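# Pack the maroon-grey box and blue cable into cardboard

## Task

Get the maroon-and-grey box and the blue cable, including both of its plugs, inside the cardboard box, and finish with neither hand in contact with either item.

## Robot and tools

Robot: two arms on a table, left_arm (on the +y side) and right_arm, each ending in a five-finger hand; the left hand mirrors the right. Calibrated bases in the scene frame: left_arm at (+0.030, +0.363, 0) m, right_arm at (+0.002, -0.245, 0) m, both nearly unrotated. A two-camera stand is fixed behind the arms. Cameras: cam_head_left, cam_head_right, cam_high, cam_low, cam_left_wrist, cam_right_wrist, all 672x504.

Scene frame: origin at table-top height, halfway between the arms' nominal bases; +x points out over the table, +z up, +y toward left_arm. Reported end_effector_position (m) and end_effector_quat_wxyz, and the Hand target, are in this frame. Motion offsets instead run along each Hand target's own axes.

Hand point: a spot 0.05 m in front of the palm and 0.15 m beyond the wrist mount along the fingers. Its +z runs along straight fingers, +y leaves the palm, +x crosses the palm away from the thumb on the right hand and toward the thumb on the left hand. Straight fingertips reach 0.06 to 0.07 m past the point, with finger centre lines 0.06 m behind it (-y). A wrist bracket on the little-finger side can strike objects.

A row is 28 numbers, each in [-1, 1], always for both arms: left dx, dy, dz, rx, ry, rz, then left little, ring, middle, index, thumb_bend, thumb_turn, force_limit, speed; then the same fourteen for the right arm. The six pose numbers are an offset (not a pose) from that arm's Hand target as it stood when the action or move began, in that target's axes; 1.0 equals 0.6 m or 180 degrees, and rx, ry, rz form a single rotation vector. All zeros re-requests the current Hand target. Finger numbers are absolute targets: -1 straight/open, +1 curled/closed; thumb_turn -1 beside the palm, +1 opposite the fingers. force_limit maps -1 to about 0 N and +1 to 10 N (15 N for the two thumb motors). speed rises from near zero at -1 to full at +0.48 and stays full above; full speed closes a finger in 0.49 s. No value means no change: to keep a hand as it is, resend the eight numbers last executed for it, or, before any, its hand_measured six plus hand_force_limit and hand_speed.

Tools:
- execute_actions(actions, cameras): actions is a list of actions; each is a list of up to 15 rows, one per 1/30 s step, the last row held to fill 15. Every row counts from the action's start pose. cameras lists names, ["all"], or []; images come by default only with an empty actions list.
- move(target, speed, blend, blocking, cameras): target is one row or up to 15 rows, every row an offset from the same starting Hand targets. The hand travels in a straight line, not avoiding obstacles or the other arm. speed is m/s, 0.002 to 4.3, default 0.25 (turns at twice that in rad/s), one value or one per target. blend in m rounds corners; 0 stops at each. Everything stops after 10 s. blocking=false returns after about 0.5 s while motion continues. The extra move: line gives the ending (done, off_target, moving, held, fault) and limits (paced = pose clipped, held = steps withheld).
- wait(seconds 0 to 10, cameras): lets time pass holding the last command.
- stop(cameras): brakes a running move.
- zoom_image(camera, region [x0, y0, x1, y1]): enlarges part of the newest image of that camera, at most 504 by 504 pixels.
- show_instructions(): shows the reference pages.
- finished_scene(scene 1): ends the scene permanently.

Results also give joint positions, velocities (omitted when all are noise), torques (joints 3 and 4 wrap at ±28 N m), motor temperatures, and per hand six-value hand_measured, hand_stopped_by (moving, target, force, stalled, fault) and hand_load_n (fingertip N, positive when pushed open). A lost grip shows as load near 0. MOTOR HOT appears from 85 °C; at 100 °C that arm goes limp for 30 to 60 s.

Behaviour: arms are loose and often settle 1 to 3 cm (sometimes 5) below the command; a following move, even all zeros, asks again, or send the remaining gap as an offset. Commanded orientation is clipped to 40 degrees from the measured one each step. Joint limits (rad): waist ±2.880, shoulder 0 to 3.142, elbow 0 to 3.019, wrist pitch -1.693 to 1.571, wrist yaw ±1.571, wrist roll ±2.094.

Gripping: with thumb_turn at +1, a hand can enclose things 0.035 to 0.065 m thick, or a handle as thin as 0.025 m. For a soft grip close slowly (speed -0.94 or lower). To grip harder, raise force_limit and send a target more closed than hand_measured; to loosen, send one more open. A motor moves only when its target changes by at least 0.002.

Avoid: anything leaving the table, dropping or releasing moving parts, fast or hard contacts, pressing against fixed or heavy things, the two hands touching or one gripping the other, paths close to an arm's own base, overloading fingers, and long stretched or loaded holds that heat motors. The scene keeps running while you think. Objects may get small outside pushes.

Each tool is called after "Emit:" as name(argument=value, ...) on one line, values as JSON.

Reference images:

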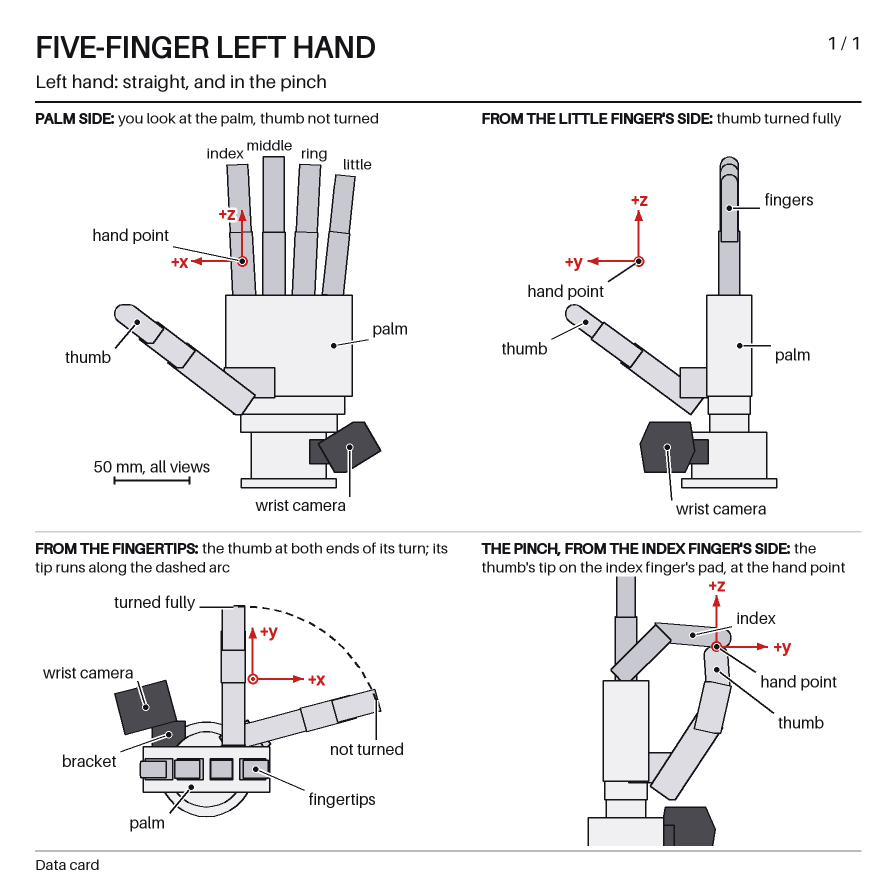

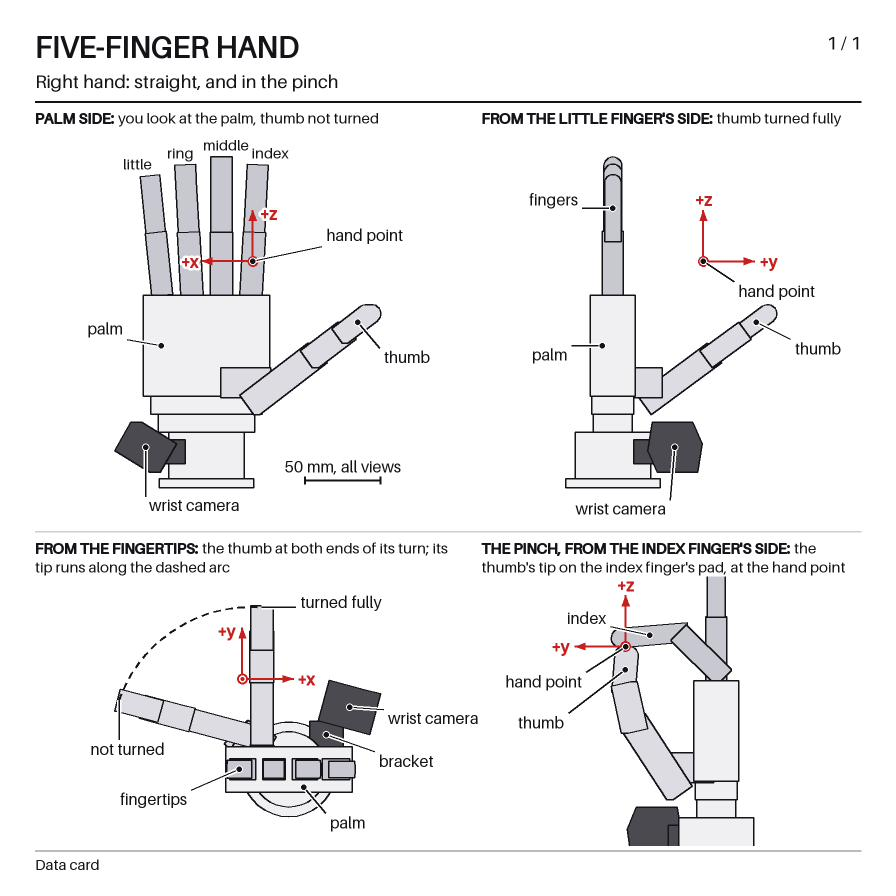

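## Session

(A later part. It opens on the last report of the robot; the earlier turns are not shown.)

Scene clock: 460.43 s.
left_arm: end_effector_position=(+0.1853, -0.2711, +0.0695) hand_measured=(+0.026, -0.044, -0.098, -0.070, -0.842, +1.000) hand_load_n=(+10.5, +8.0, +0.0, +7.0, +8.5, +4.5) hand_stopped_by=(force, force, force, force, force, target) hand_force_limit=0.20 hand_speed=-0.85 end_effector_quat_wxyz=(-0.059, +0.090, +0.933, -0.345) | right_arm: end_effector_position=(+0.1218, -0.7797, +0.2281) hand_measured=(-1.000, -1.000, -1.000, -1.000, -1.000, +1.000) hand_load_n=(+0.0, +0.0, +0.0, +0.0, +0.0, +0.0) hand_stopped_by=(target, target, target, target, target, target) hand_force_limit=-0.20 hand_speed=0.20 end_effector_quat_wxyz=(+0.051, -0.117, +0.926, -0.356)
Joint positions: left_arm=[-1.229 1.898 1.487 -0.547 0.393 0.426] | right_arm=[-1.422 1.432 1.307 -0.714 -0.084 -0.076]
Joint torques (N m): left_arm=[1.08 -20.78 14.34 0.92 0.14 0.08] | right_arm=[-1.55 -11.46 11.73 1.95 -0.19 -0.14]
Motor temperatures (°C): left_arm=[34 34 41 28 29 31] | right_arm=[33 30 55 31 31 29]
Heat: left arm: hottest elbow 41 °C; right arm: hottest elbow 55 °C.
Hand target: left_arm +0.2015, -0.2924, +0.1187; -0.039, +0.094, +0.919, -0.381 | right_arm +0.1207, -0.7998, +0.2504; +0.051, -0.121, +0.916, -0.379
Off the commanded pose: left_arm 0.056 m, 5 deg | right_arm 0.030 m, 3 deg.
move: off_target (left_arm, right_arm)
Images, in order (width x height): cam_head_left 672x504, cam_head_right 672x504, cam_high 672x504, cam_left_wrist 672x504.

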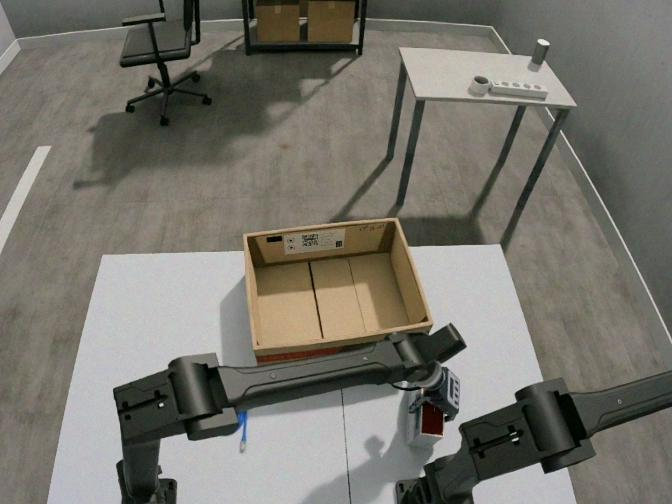

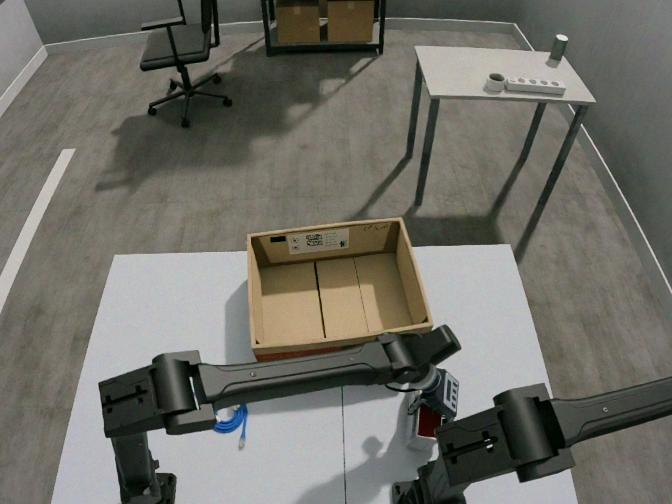

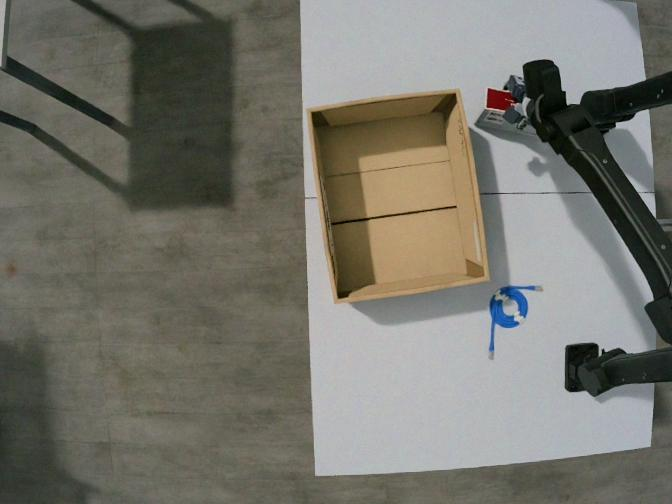

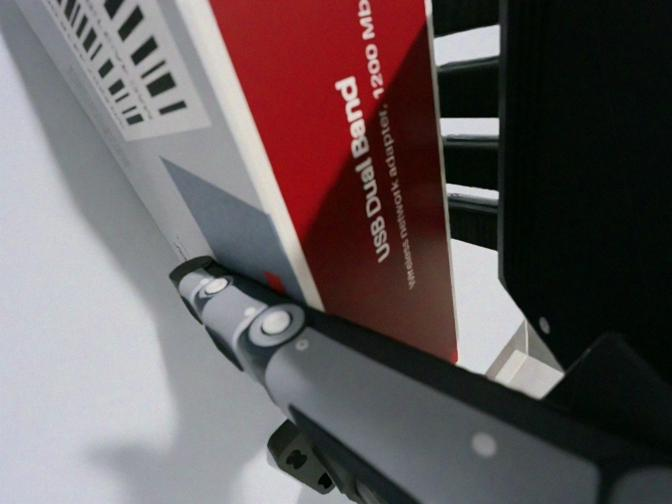

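Emit:
move(target=[-0.003,-0.129,-0.106,0,0,0,0.2,0.2,0.2,0.2,-0.2,1,0.2,-0.85,0,0,0,0,0,0,-1,-1,-1,-1,-1,1,-0.2,0.2], cameras=["cam_left_wrist","cam_head_left","cam_high","cam_low"], speed=0.07)

Emit:
zoom_image(camera="cam_high", region=[450, 30, 590, 135])

Scene clock: 467.60 s.
left_arm: end_effector_position=(+0.1934, -0.2816, +0.1594) hand_measured=(+0.026, -0.044, -0.098, -0.070, -0.842, +1.000) hand_load_n=(+8.0, +6.0, +0.0, +7.5, +8.5, +4.0) hand_stopped_by=(force, force, force, force, force, target) hand_force_limit=0.20 hand_speed=-0.85 end_effector_quat_wxyz=(-0.060, +0.085, +0.936, -0.336) | right_arm: end_effector_position=(+0.1218, -0.7797, +0.2281) hand_measured=(-1.000, -1.000, -1.000, -1.000, -1.000, +1.000) hand_load_n=(+0.0, +0.0, +0.0, +0.0, +0.0, +0.0) hand_stopped_by=(target, target, target, target, target, target) hand_force_limit=-0.20 hand_speed=0.20 end_effector_quat_wxyz=(+0.051, -0.117, +0.926, -0.356)
Joint positions: left_arm=[-1.225 1.87 1.697 -0.803 0.388 0.426] | right_arm=[-1.422 1.432 1.307 -0.714 -0.084 -0.076]
Joint torques (N m): left_arm=[1.08 -21.71 16.18 1.16 0.18 0.05] | right_arm=[-1.55 -11.28 11.71 1.95 -0.19 -0.15]
Motor temperatures (°C): left_arm=[34 34 42 28 29 31] | right_arm=[33 30 56 31 31 29]
Heat: left arm: hottest elbow 42 °C; right arm: hottest elbow 56 °C.
Hand target: left_arm +0.2013, -0.3023, +0.2184; -0.039, +0.094, +0.919, -0.381 | right_arm +0.1207, -0.7998, +0.2504; +0.051, -0.121, +0.916, -0.379
Off the commanded pose: left_arm 0.063 m, 6 deg | right_arm 0.030 m, 3 deg.
move: off_target (left_arm, right_arm)
Images, in order (width x height): cam_head_left 672x504, cam_high 672x504, cam_low 672x504, cam_left_wrist 672x504.

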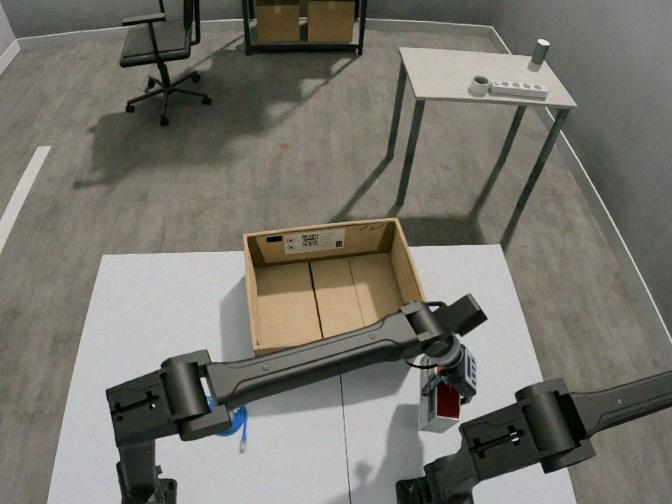

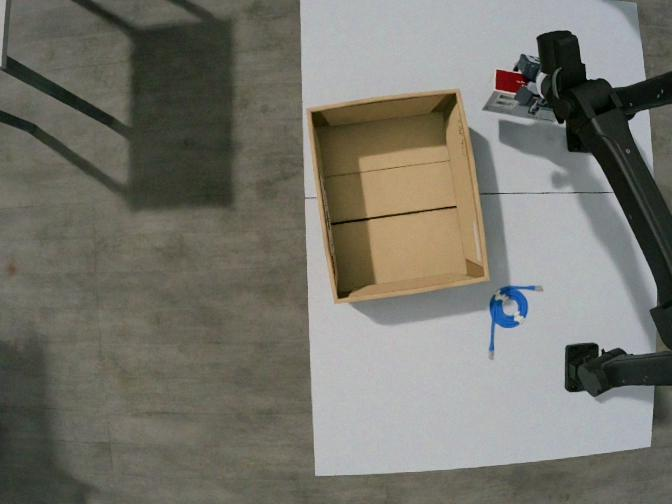

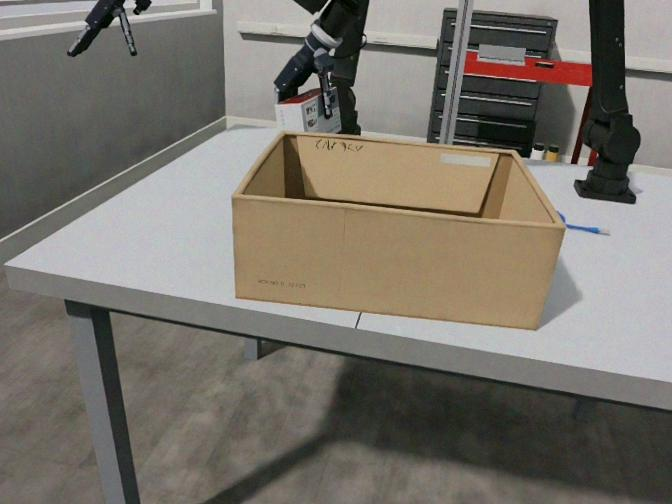

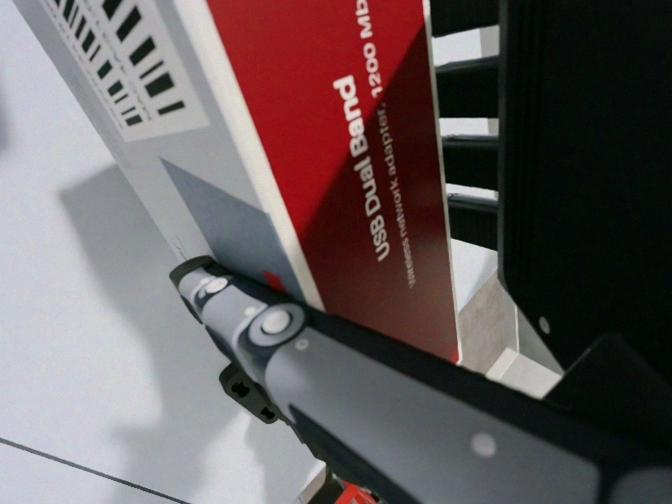

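Scaled by 3.600 from the camera's 672x504 image, which has a finer 960x720 frame.

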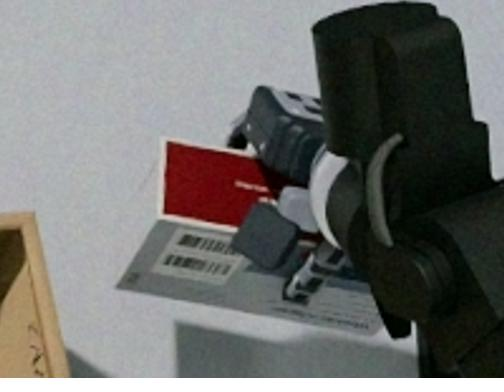

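Emit:
move(target=[[0,-0.1,-0.1,0,0,0,0.2,0.2,0.2,0.2,-0.2,1,0.2,-0.85,0,0,0,0,0,0,-1,-1,-1,-1,-1,1,-0.2,0.2]], cameras=["cam_high","cam_low"], speed=0.1)

Scene clock: 475.90 s.
left_arm: end_effector_position=(+0.1960, -0.2886, +0.2568) hand_measured=(+0.026, -0.044, -0.098, -0.070, -0.842, +1.000) hand_load_n=(+7.5, +6.0, +0.0, +7.5, +8.5, +4.0) hand_stopped_by=(force, force, force, force, force, target) hand_force_limit=0.20 hand_speed=-0.85 end_effector_quat_wxyz=(-0.055, +0.087, +0.933, -0.345) | right_arm: end_effector_position=(+0.1218, -0.7797, +0.2281) hand_measured=(-1.000, -1.000, -1.000, -1.000, -1.000, +1.000) hand_load_n=(+0.0, +0.0, +0.0, +0.0, +0.0, +0.0) hand_stopped_by=(target, target, target, target, target, target) hand_force_limit=-0.20 hand_speed=0.20 end_effector_quat_wxyz=(+0.051, -0.117, +0.926, -0.356)
Joint positions: left_arm=[-1.225 1.864 1.939 -1.032 0.388 0.426] | right_arm=[-1.422 1.432 1.307 -0.714 -0.084 -0.076]
Joint torques (N m): left_arm=[2.32 -19.9 16.4 1.06 0.2 0.01] | right_arm=[-1.32 -11.52 11.74 1.91 -0.18 -0.13]
Motor temperatures (°C): left_arm=[34 35 43 28 29 31] | right_arm=[33 30 56 31 31 29]
Heat: left arm: hottest elbow 43 °C; right arm: hottest elbow 56 °C.
Hand target: left_arm +0.2013, -0.3023, +0.3033; -0.039, +0.094, +0.919, -0.381 | right_arm +0.1207, -0.7998, +0.2504; +0.051, -0.121, +0.916, -0.379
Off the commanded pose: left_arm 0.049 m, 5 deg | right_arm 0.030 m, 3 deg.
move: off_target (left_arm, right_arm)
Images, in order (width x height): cam_high 672x504, cam_low 672x504.

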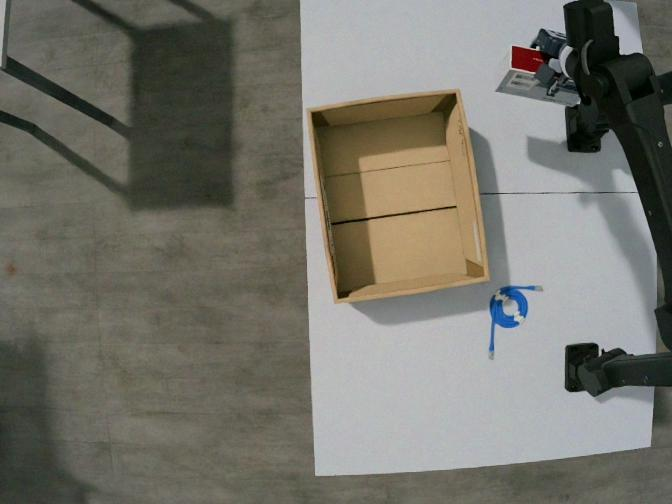

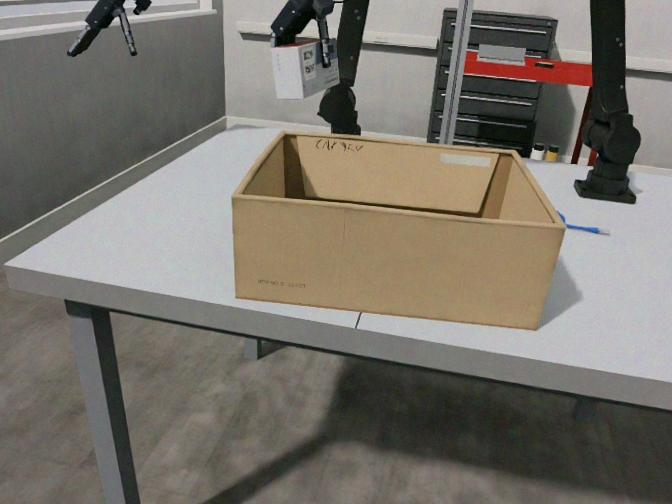

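Emit:
move(target=[[-0.437,0.252,-0.2755,0,-0.0707,-0.0707,0.2,0.2,0.2,0.2,-0.2,1,0.2,-0.85,0,0,0,0,0,0,-1,-1,-1,-1,-1,1,-0.2,0.2]], cameras=["cam_high","cam_low","cam_left_wrist","cam_head_left"], speed=0.15)

Scene clock: 482.60 s.
left_arm: end_effector_position=(+0.4897, -0.1306, +0.2793) hand_measured=(+0.026, -0.044, -0.098, -0.070, -0.842, +1.000) hand_load_n=(+7.5, +6.0, +0.0, +7.5, +8.5, +4.0) hand_stopped_by=(force, force, force, force, force, target) hand_force_limit=0.20 hand_speed=-0.85 end_effector_quat_wxyz=(-0.003, -0.068, +0.931, -0.358) | right_arm: end_effector_position=(+0.1218, -0.7797, +0.2281) hand_measured=(-1.000, -1.000, -1.000, -1.000, -1.000, +1.000) hand_load_n=(+0.0, +0.0, +0.0, +0.0, +0.0, +0.0) hand_stopped_by=(target, target, target, target, target, target) hand_force_limit=-0.20 hand_speed=0.20 end_effector_quat_wxyz=(+0.051, -0.117, +0.926, -0.356)
Joint positions: left_arm=[-0.708 1.933 2.103 -1.19 0.508 0.589] | right_arm=[-1.422 1.432 1.307 -0.714 -0.084 -0.076]
Joint torques (N m): left_arm=[1.2 -19.43 16.02 1.06 0.63 0.25] | right_arm=[-1.49 -11.46 11.69 1.96 -0.19 -0.14]
Motor temperatures (°C): left_arm=[34 36 43 28 29 31] | right_arm=[33 30 56 31 31 29]
Heat: left arm: hottest elbow 43 °C; right arm: hottest elbow 56 °C.
Hand target: left_arm +0.5033, -0.1360, +0.3133; +0.021, -0.051, +0.922, -0.382 | right_arm +0.1207, -0.7998, +0.2504; +0.051, -0.121, +0.916, -0.379
Off the commanded pose: left_arm 0.037 m, 4 deg | right_arm 0.030 m, 3 deg.
move: off_target (left_arm, right_arm)
Images, in order (width x height): cam_head_left 672x504, cam_high 672x504, cam_low 672x504, cam_left_wrist 672x504.

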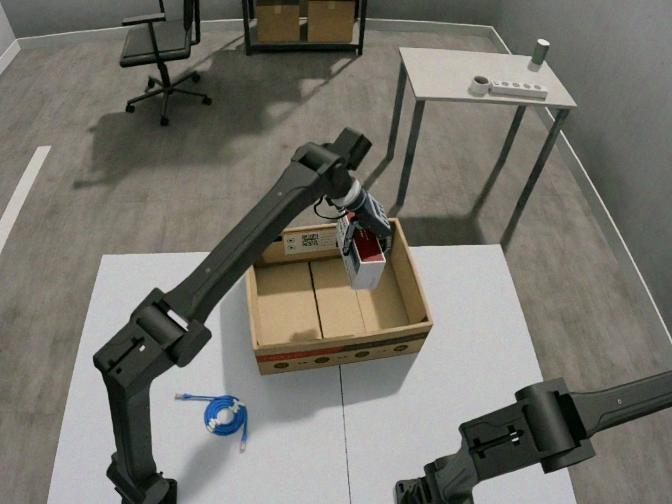

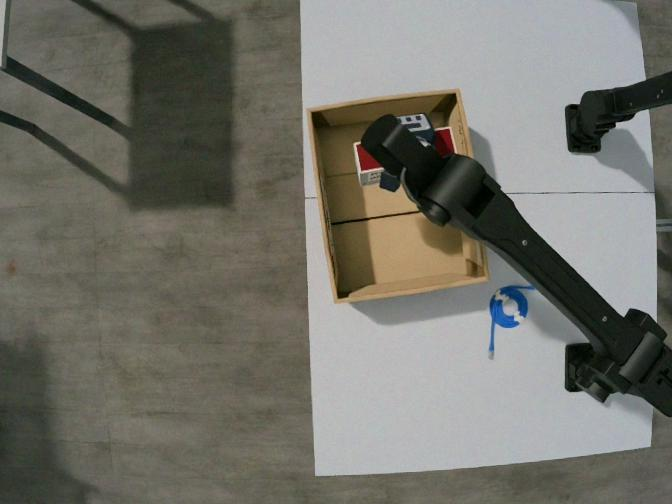

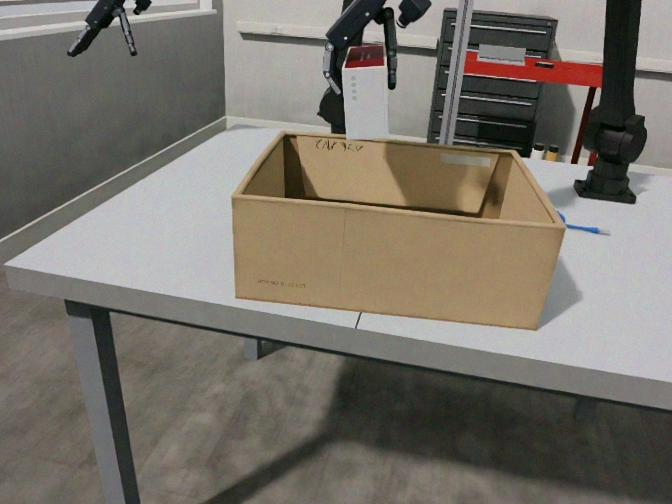

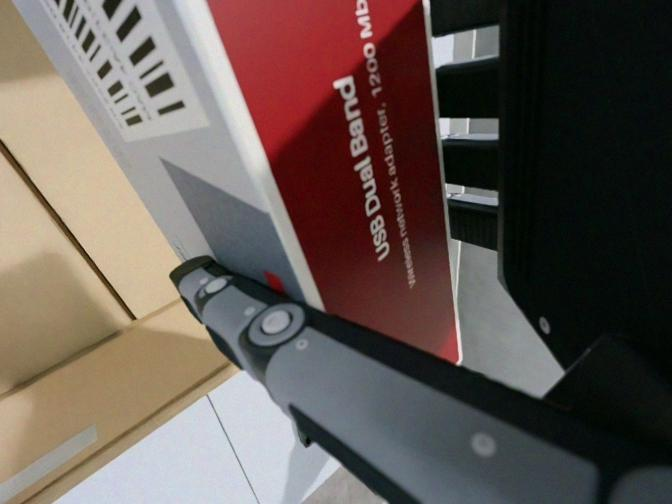

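Emit:
move(target=[[0.0105,0.2487,0.1757,0,0,0,0.2,0.2,0.2,0.2,-0.2,1,0.2,-0.85,0,0,0,0,0,0,-1,-1,-1,-1,-1,1,-0.2,0.2]], cameras=["cam_high","cam_low","cam_left_wrist","cam_head_left"], speed=0.1)

Scene clock: 493.30 s.
left_arm: end_effector_position=(+0.4841, -0.1055, +0.1079) hand_measured=(+0.026, -0.044, -0.098, -0.070, -0.842, +1.000) hand_load_n=(+7.5, +6.0, -0.5, +8.0, +8.5, +4.0) hand_stopped_by=(force, force, force, force, force, target) hand_force_limit=0.20 hand_speed=-0.85 end_effector_quat_wxyz=(-0.002, -0.067, +0.931, -0.359) | right_arm: end_effector_position=(+0.1218, -0.7797, +0.2281) hand_measured=(-1.000, -1.000, -1.000, -1.000, -1.000, +1.000) hand_load_n=(+0.0, +0.0, +0.0, +0.0, +0.0, +0.5) hand_stopped_by=(target, target, target, target, target, target) hand_force_limit=-0.20 hand_speed=0.20 end_effector_quat_wxyz=(+0.051, -0.117, +0.926, -0.356)
Joint positions: left_arm=[-0.682 1.907 1.611 -0.734 0.523 0.616] | right_arm=[-1.422 1.432 1.307 -0.714 -0.084 -0.076]
Joint torques (N m): left_arm=[2.14 -22.65 8.81 2.15 0.67 0.23] | right_arm=[-1.38 -11.52 11.7 1.91 -0.18 -0.13]
Motor temperatures (°C): left_arm=[34 37 43 28 29 31] | right_arm=[33 30 56 31 31 29]
Heat: left arm: hottest elbow 43 °C; right arm: hottest elbow 56 °C.
Hand target: left_arm +0.4936, -0.1060, +0.1332; +0.021, -0.051, +0.922, -0.382 | right_arm +0.1207, -0.7998, +0.2504; +0.051, -0.121, +0.916, -0.379
Off the commanded pose: left_arm 0.027 m, 4 deg | right_arm 0.030 m, 3 deg.
move: off_target (left_arm, right_arm)
Images, in order (width x height): cam_head_left 672x504, cam_high 672x504, cam_low 672x504, cam_left_wrist 672x504.

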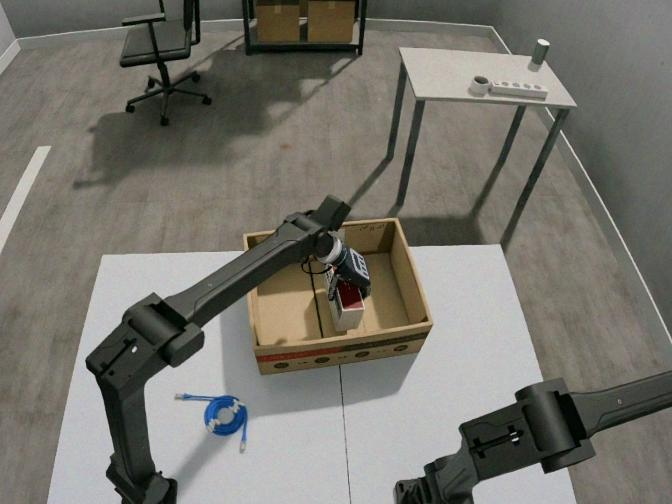

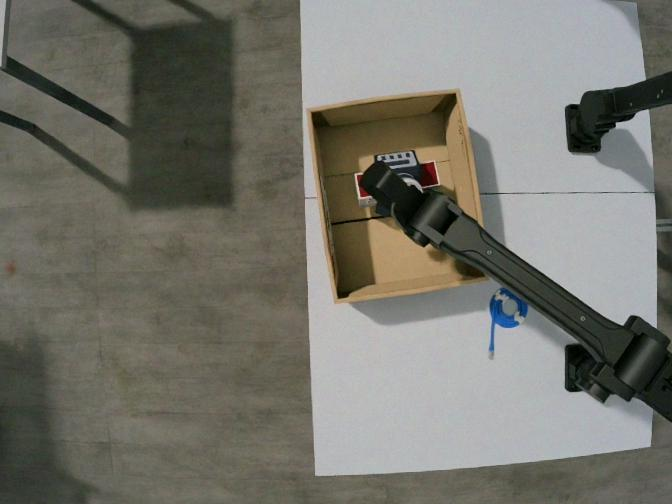

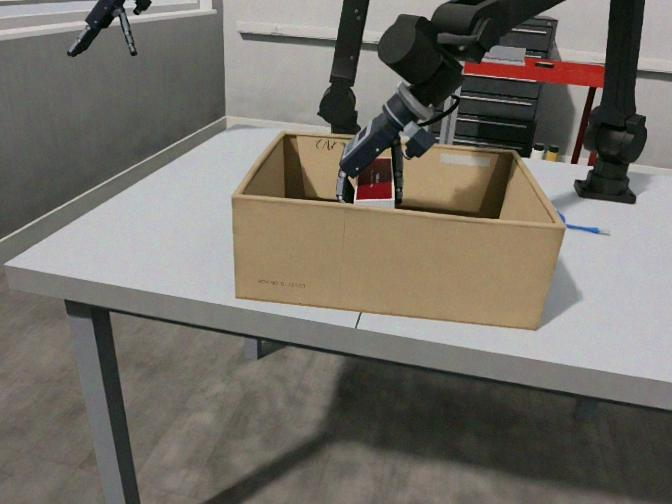

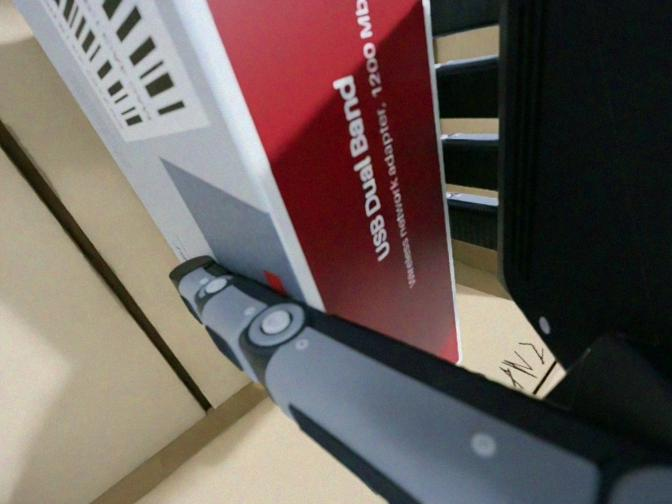

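Emit:
move(target=[[0,0.0412,0.0412,0,0,0,0.2,0.2,0.2,0.2,-0.2,1,0.2,-0.85,0,0,0,0,0,0,-1,-1,-1,-1,-1,1,-0.2,0.2]], cameras=["cam_high","cam_low","cam_left_wrist"], speed=0.05)

Emit:
zoom_image(camera="cam_high", region=[300, 80, 500, 230])

Scene clock: 498.10 s.
left_arm: end_effector_position=(+0.4839, -0.1053, +0.0908) hand_measured=(+0.026, -0.044, -0.098, -0.070, -0.842, +1.000) hand_load_n=(+8.0, +6.0, +0.0, +8.0, +8.5, +4.0) hand_stopped_by=(force, force, force, force, force, target) hand_force_limit=0.20 hand_speed=-0.85 end_effector_quat_wxyz=(+0.007, -0.063, +0.928, -0.367) | right_arm: end_effector_position=(+0.1218, -0.7797, +0.2281) hand_measured=(-1.000, -1.000, -1.000, -1.000, -1.000, +1.000) hand_load_n=(+0.0, +0.0, +0.0, +0.0, +0.0, +0.0) hand_stopped_by=(target, target, target, target, target, target) hand_force_limit=-0.20 hand_speed=0.20 end_effector_quat_wxyz=(+0.051, -0.117, +0.926, -0.356)
Joint positions: left_arm=[-0.682 1.905 1.556 -0.653 0.523 0.616] | right_arm=[-1.422 1.432 1.307 -0.714 -0.084 -0.076]
Joint torques (N m): left_arm=[2.49 -19.6 8.73 2.11 0.72 0.26] | right_arm=[-1.49 -11.52 11.67 1.94 -0.18 -0.15]
Motor temperatures (°C): left_arm=[34 37 43 28 29 31] | right_arm=[33 30 56 31 31 29]
Heat: left arm: hottest elbow 43 °C; right arm: hottest elbow 56 °C.
Hand target: left_arm +0.4936, -0.1060, +0.0982; +0.021, -0.051, +0.922, -0.382 | right_arm +0.1207, -0.7998, +0.2504; +0.051, -0.121, +0.916, -0.379
Off the commanded pose: left_arm 0.012 m, 3 deg | right_arm 0.030 m, 3 deg.
move: off_target (left_arm, right_arm)
Images, in order (width x height): cam_high 672x504, cam_low 672x504, cam_left_wrist 672x504.

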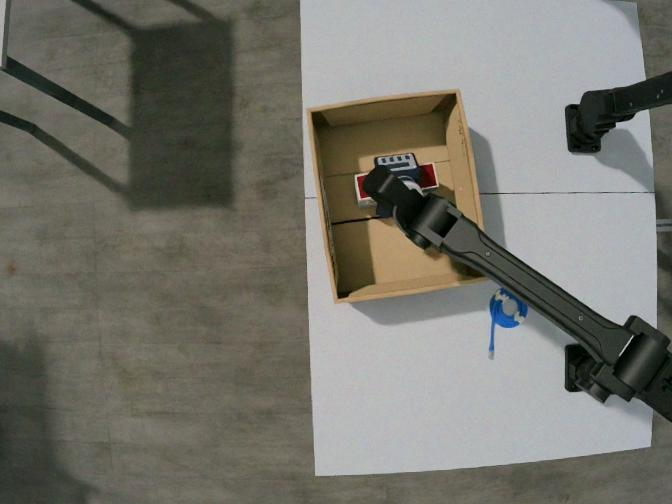

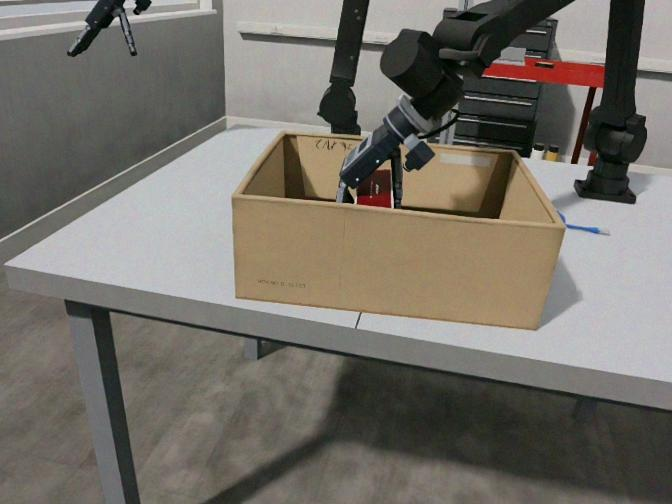

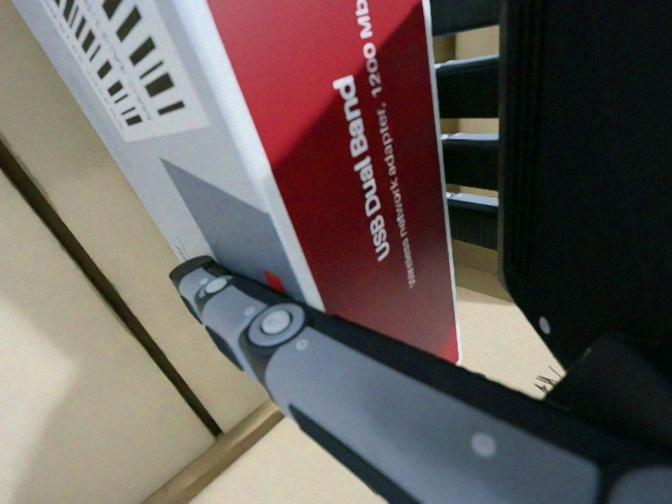

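Scaled by 2.520 from the camera's 672x504 image, which has a finer 960x720 frame.

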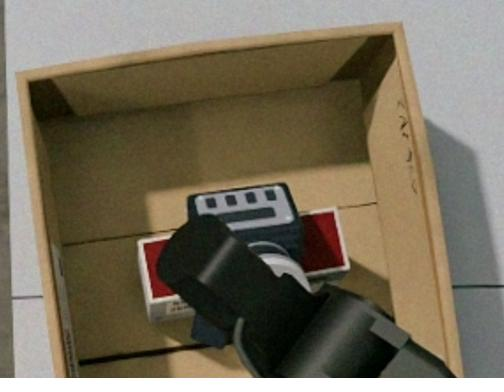

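Emit:
move(target=[[0,0.033,0.033,0,0,0,0.2,0.2,0.2,0.2,-0.2,1,0.2,-0.85,0,0,0,0,0,0,-1,-1,-1,-1,-1,1,-0.2,0.2]], cameras=["cam_low","cam_left_wrist","cam_head_right"], speed=0.04)

Scene clock: 501.40 s.
left_arm: end_effector_position=(+0.4840, -0.1069, +0.0752) hand_measured=(+0.026, -0.044, -0.098, -0.070, -0.842, +1.000) hand_load_n=(+7.0, +5.0, +0.0, +6.5, +8.5, +4.5) hand_stopped_by=(force, force, force, force, force, target) hand_force_limit=0.20 hand_speed=-0.85 end_effector_quat_wxyz=(+0.014, -0.058, +0.925, -0.374) | right_arm: end_effector_position=(+0.1218, -0.7797, +0.2281) hand_measured=(-1.000, -1.000, -1.000, -1.000, -1.000, +1.000) hand_load_n=(+0.0, -0.5, -0.5, +0.0, +0.0, +0.0) hand_stopped_by=(target, target, target, target, target, target) hand_force_limit=-0.20 hand_speed=0.20 end_effector_quat_wxyz=(+0.051, -0.117, +0.926, -0.356)
Joint positions: left_arm=[-0.683 1.913 1.519 -0.588 0.525 0.618] | right_arm=[-1.422 1.432 1.307 -0.714 -0.084 -0.076]
Joint torques (N m): left_arm=[2.49 -17.67 8.46 2.14 0.64 0.28] | right_arm=[-1.38 -11.52 11.7 1.96 -0.19 -0.14]
Motor temperatures (°C): left_arm=[34 37 43 28 29 31] | right_arm=[33 30 56 31 31 29]
Heat: left arm: hottest elbow 43 °C; right arm: hottest elbow 56 °C.
Hand target: left_arm +0.4936, -0.1060, +0.0702; +0.021, -0.051, +0.922, -0.382 | right_arm +0.1207, -0.7998, +0.2504; +0.051, -0.121, +0.916, -0.379
Off the commanded pose: left_arm 0.011 m, 2 deg | right_arm 0.030 m, 3 deg.
move: off_target (left_arm, right_arm)
Images, in order (width x height): cam_head_right 672x504, cam_low 672x504, cam_left_wrist 672x504.

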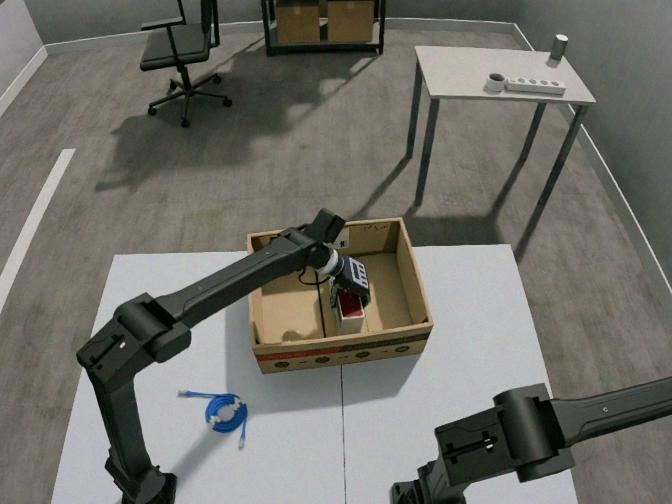

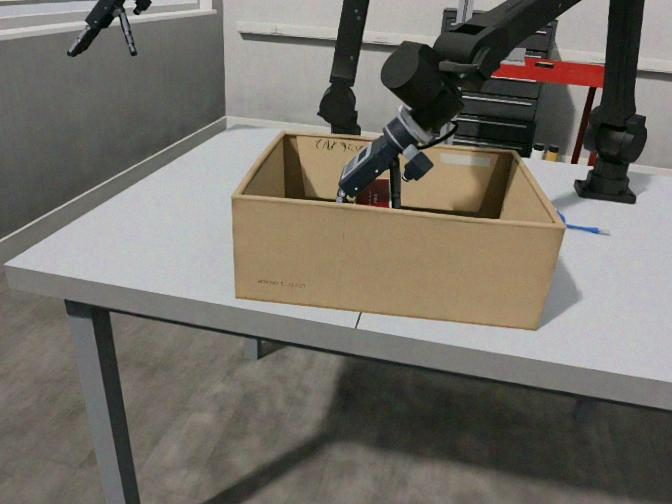

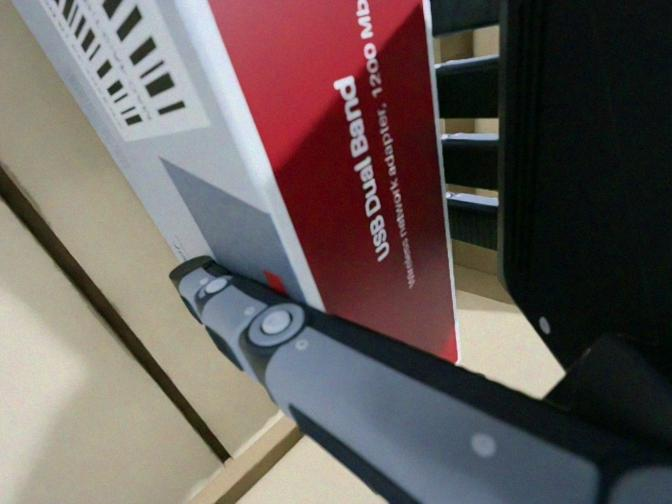

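Emit:
move(target=[[0,0.019,0.019,0,0,0,0.2,0.2,0.2,0.2,-0.2,1,0.2,-0.85,0,0,0,0,0,0,-1,-1,-1,-1,-1,1,-0.2,0.2]], cameras=["cam_left_wrist","cam_high"], speed=0.04)

Scene clock: 504.70 s.
left_arm: end_effector_position=(+0.4872, -0.1099, +0.0742) hand_measured=(+0.026, -0.044, -0.098, -0.070, -0.842, +1.000) hand_load_n=(+6.5, +5.0, +0.0, +6.5, +9.0, +4.0) hand_stopped_by=(force, force, force, force, force, target) hand_force_limit=0.20 hand_speed=-0.85 end_effector_quat_wxyz=(+0.020, -0.057, +0.921, -0.384) | right_arm: end_effector_position=(+0.1218, -0.7797, +0.2281) hand_measured=(-1.000, -1.000, -1.000, -1.000, -1.000, +1.000) hand_load_n=(-0.5, +0.0, +0.0, +0.0, -0.5, +0.0) hand_stopped_by=(target, target, target, target, target, target) hand_force_limit=-0.20 hand_speed=0.20 end_effector_quat_wxyz=(+0.051, -0.117, +0.926, -0.356)
Joint positions: left_arm=[-0.682 1.913 1.508 -0.551 0.531 0.612] | right_arm=[-1.422 1.432 1.307 -0.714 -0.084 -0.076]
Joint torques (N m): left_arm=[2.43 -16.21 7.72 2.18 0.44 0.29] | right_arm=[-1.49 -11.46 11.73 1.94 -0.19 -0.12]
Motor temperatures (°C): left_arm=[34 37 42 28 29 31] | right_arm=[33 30 56 31 31 29]
Heat: left arm: hottest elbow 42 °C; right arm: hottest elbow 56 °C.
Hand target: left_arm +0.4936, -0.1060, +0.0541; +0.021, -0.051, +0.922, -0.382 | right_arm +0.1207, -0.7998, +0.2504; +0.051, -0.121, +0.916, -0.379
Off the commanded pose: left_arm 0.021 m, 1 deg | right_arm 0.030 m, 3 deg.
move: off_target (left_arm, right_arm)
Images, in order (width x height): cam_high 672x504, cam_left_wrist 672x504.

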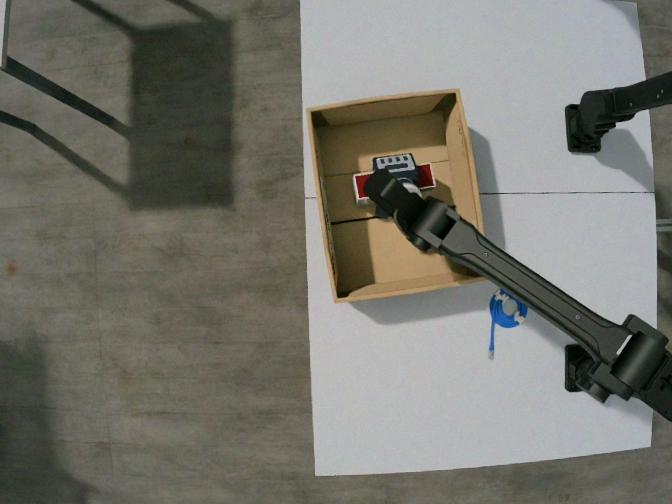

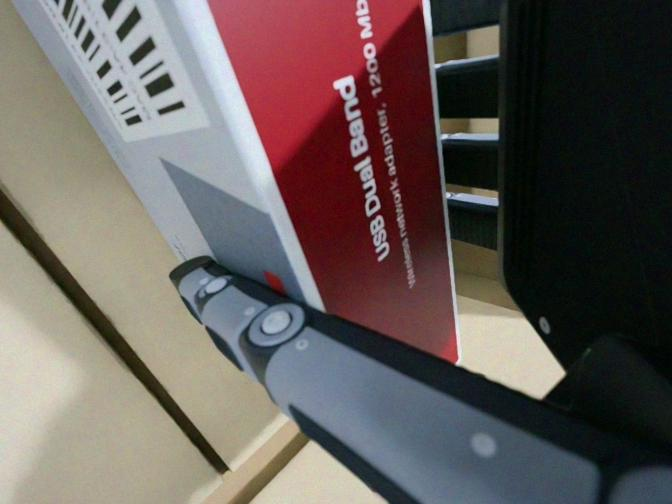

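Emit:
move(target=[[0,-0.015,-0.015,0,0,0,0.2,0.2,0.2,0.2,-0.2,1,0.2,-0.85,0,0,0,0,0,0,-1,-1,-1,-1,-1,1,-0.2,0.2],[0,-0.016,-0.016,0,0,0,-0.5,-0.5,-0.5,-0.5,-1,1,0.2,-0.6,0,0,0,0,0,0,-1,-1,-1,-1,-1,1,-0.2,0.2]], cameras=["cam_left_wrist","cam_high"], speed=0.04)

Scene clock: 511.20 s.
left_arm: end_effector_position=(+0.4879, -0.1092, +0.0742) hand_measured=(-0.500, -0.500, -0.500, -0.500, -1.000, +1.000) hand_load_n=(+0.0, +0.0, +0.0, +0.0, +0.0, +0.5) hand_stopped_by=(target, target, target, target, target, target) hand_force_limit=0.20 hand_speed=-0.60 end_effector_quat_wxyz=(+0.020, -0.058, +0.921, -0.384) | right_arm: end_effector_position=(+0.1218, -0.7797, +0.2281) hand_measured=(-1.000, -1.000, -1.000, -1.000, -1.000, +1.000) hand_load_n=(+0.0, +0.0, +0.0, +0.0, +0.0, +0.0) hand_stopped_by=(target, target, target, target, target, target) hand_force_limit=-0.20 hand_speed=0.20 end_effector_quat_wxyz=(+0.051, -0.117, +0.926, -0.356)
Joint positions: left_arm=[-0.68 1.913 1.508 -0.551 0.531 0.612] | right_arm=[-1.422 1.432 1.307 -0.714 -0.084 -0.076]
Joint torques (N m): left_arm=[2.26 -17.38 9.21 1.26 0.45 0.27] | right_arm=[-1.61 -11.46 11.66 1.95 -0.19 -0.14]
Motor temperatures (°C): left_arm=[34 37 41 28 29 31] | right_arm=[33 30 56 31 31 29]
Heat: left arm: hottest elbow 41 °C; right arm: hottest elbow 56 °C.
Hand target: left_arm +0.4936, -0.1060, +0.0677; +0.021, -0.051, +0.922, -0.382 | right_arm +0.1207, -0.7998, +0.2504; +0.051, -0.121, +0.916, -0.379
Off the commanded pose: left_arm 0.009 m, 1 deg | right_arm 0.030 m, 3 deg.
move: off_target (right_arm)
Images, in order (width x height): cam_high 672x504, cam_left_wrist 672x504.

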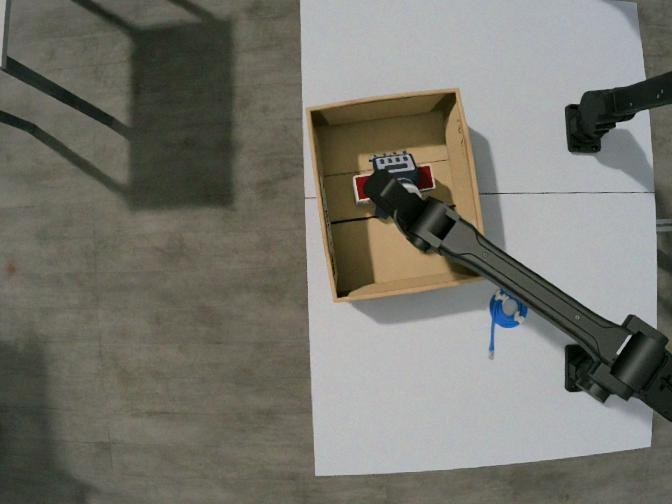

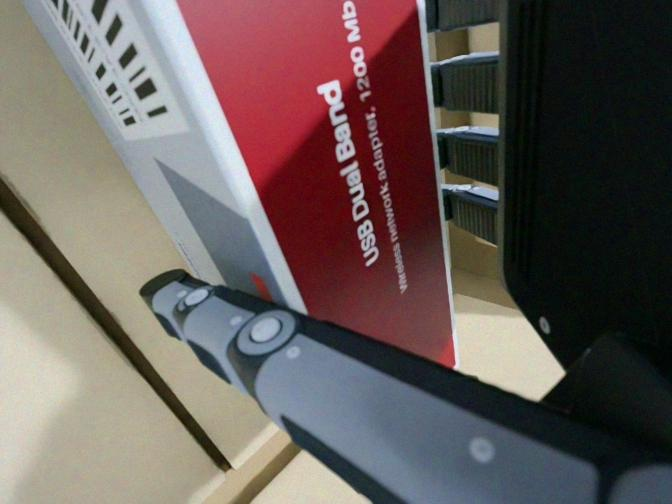

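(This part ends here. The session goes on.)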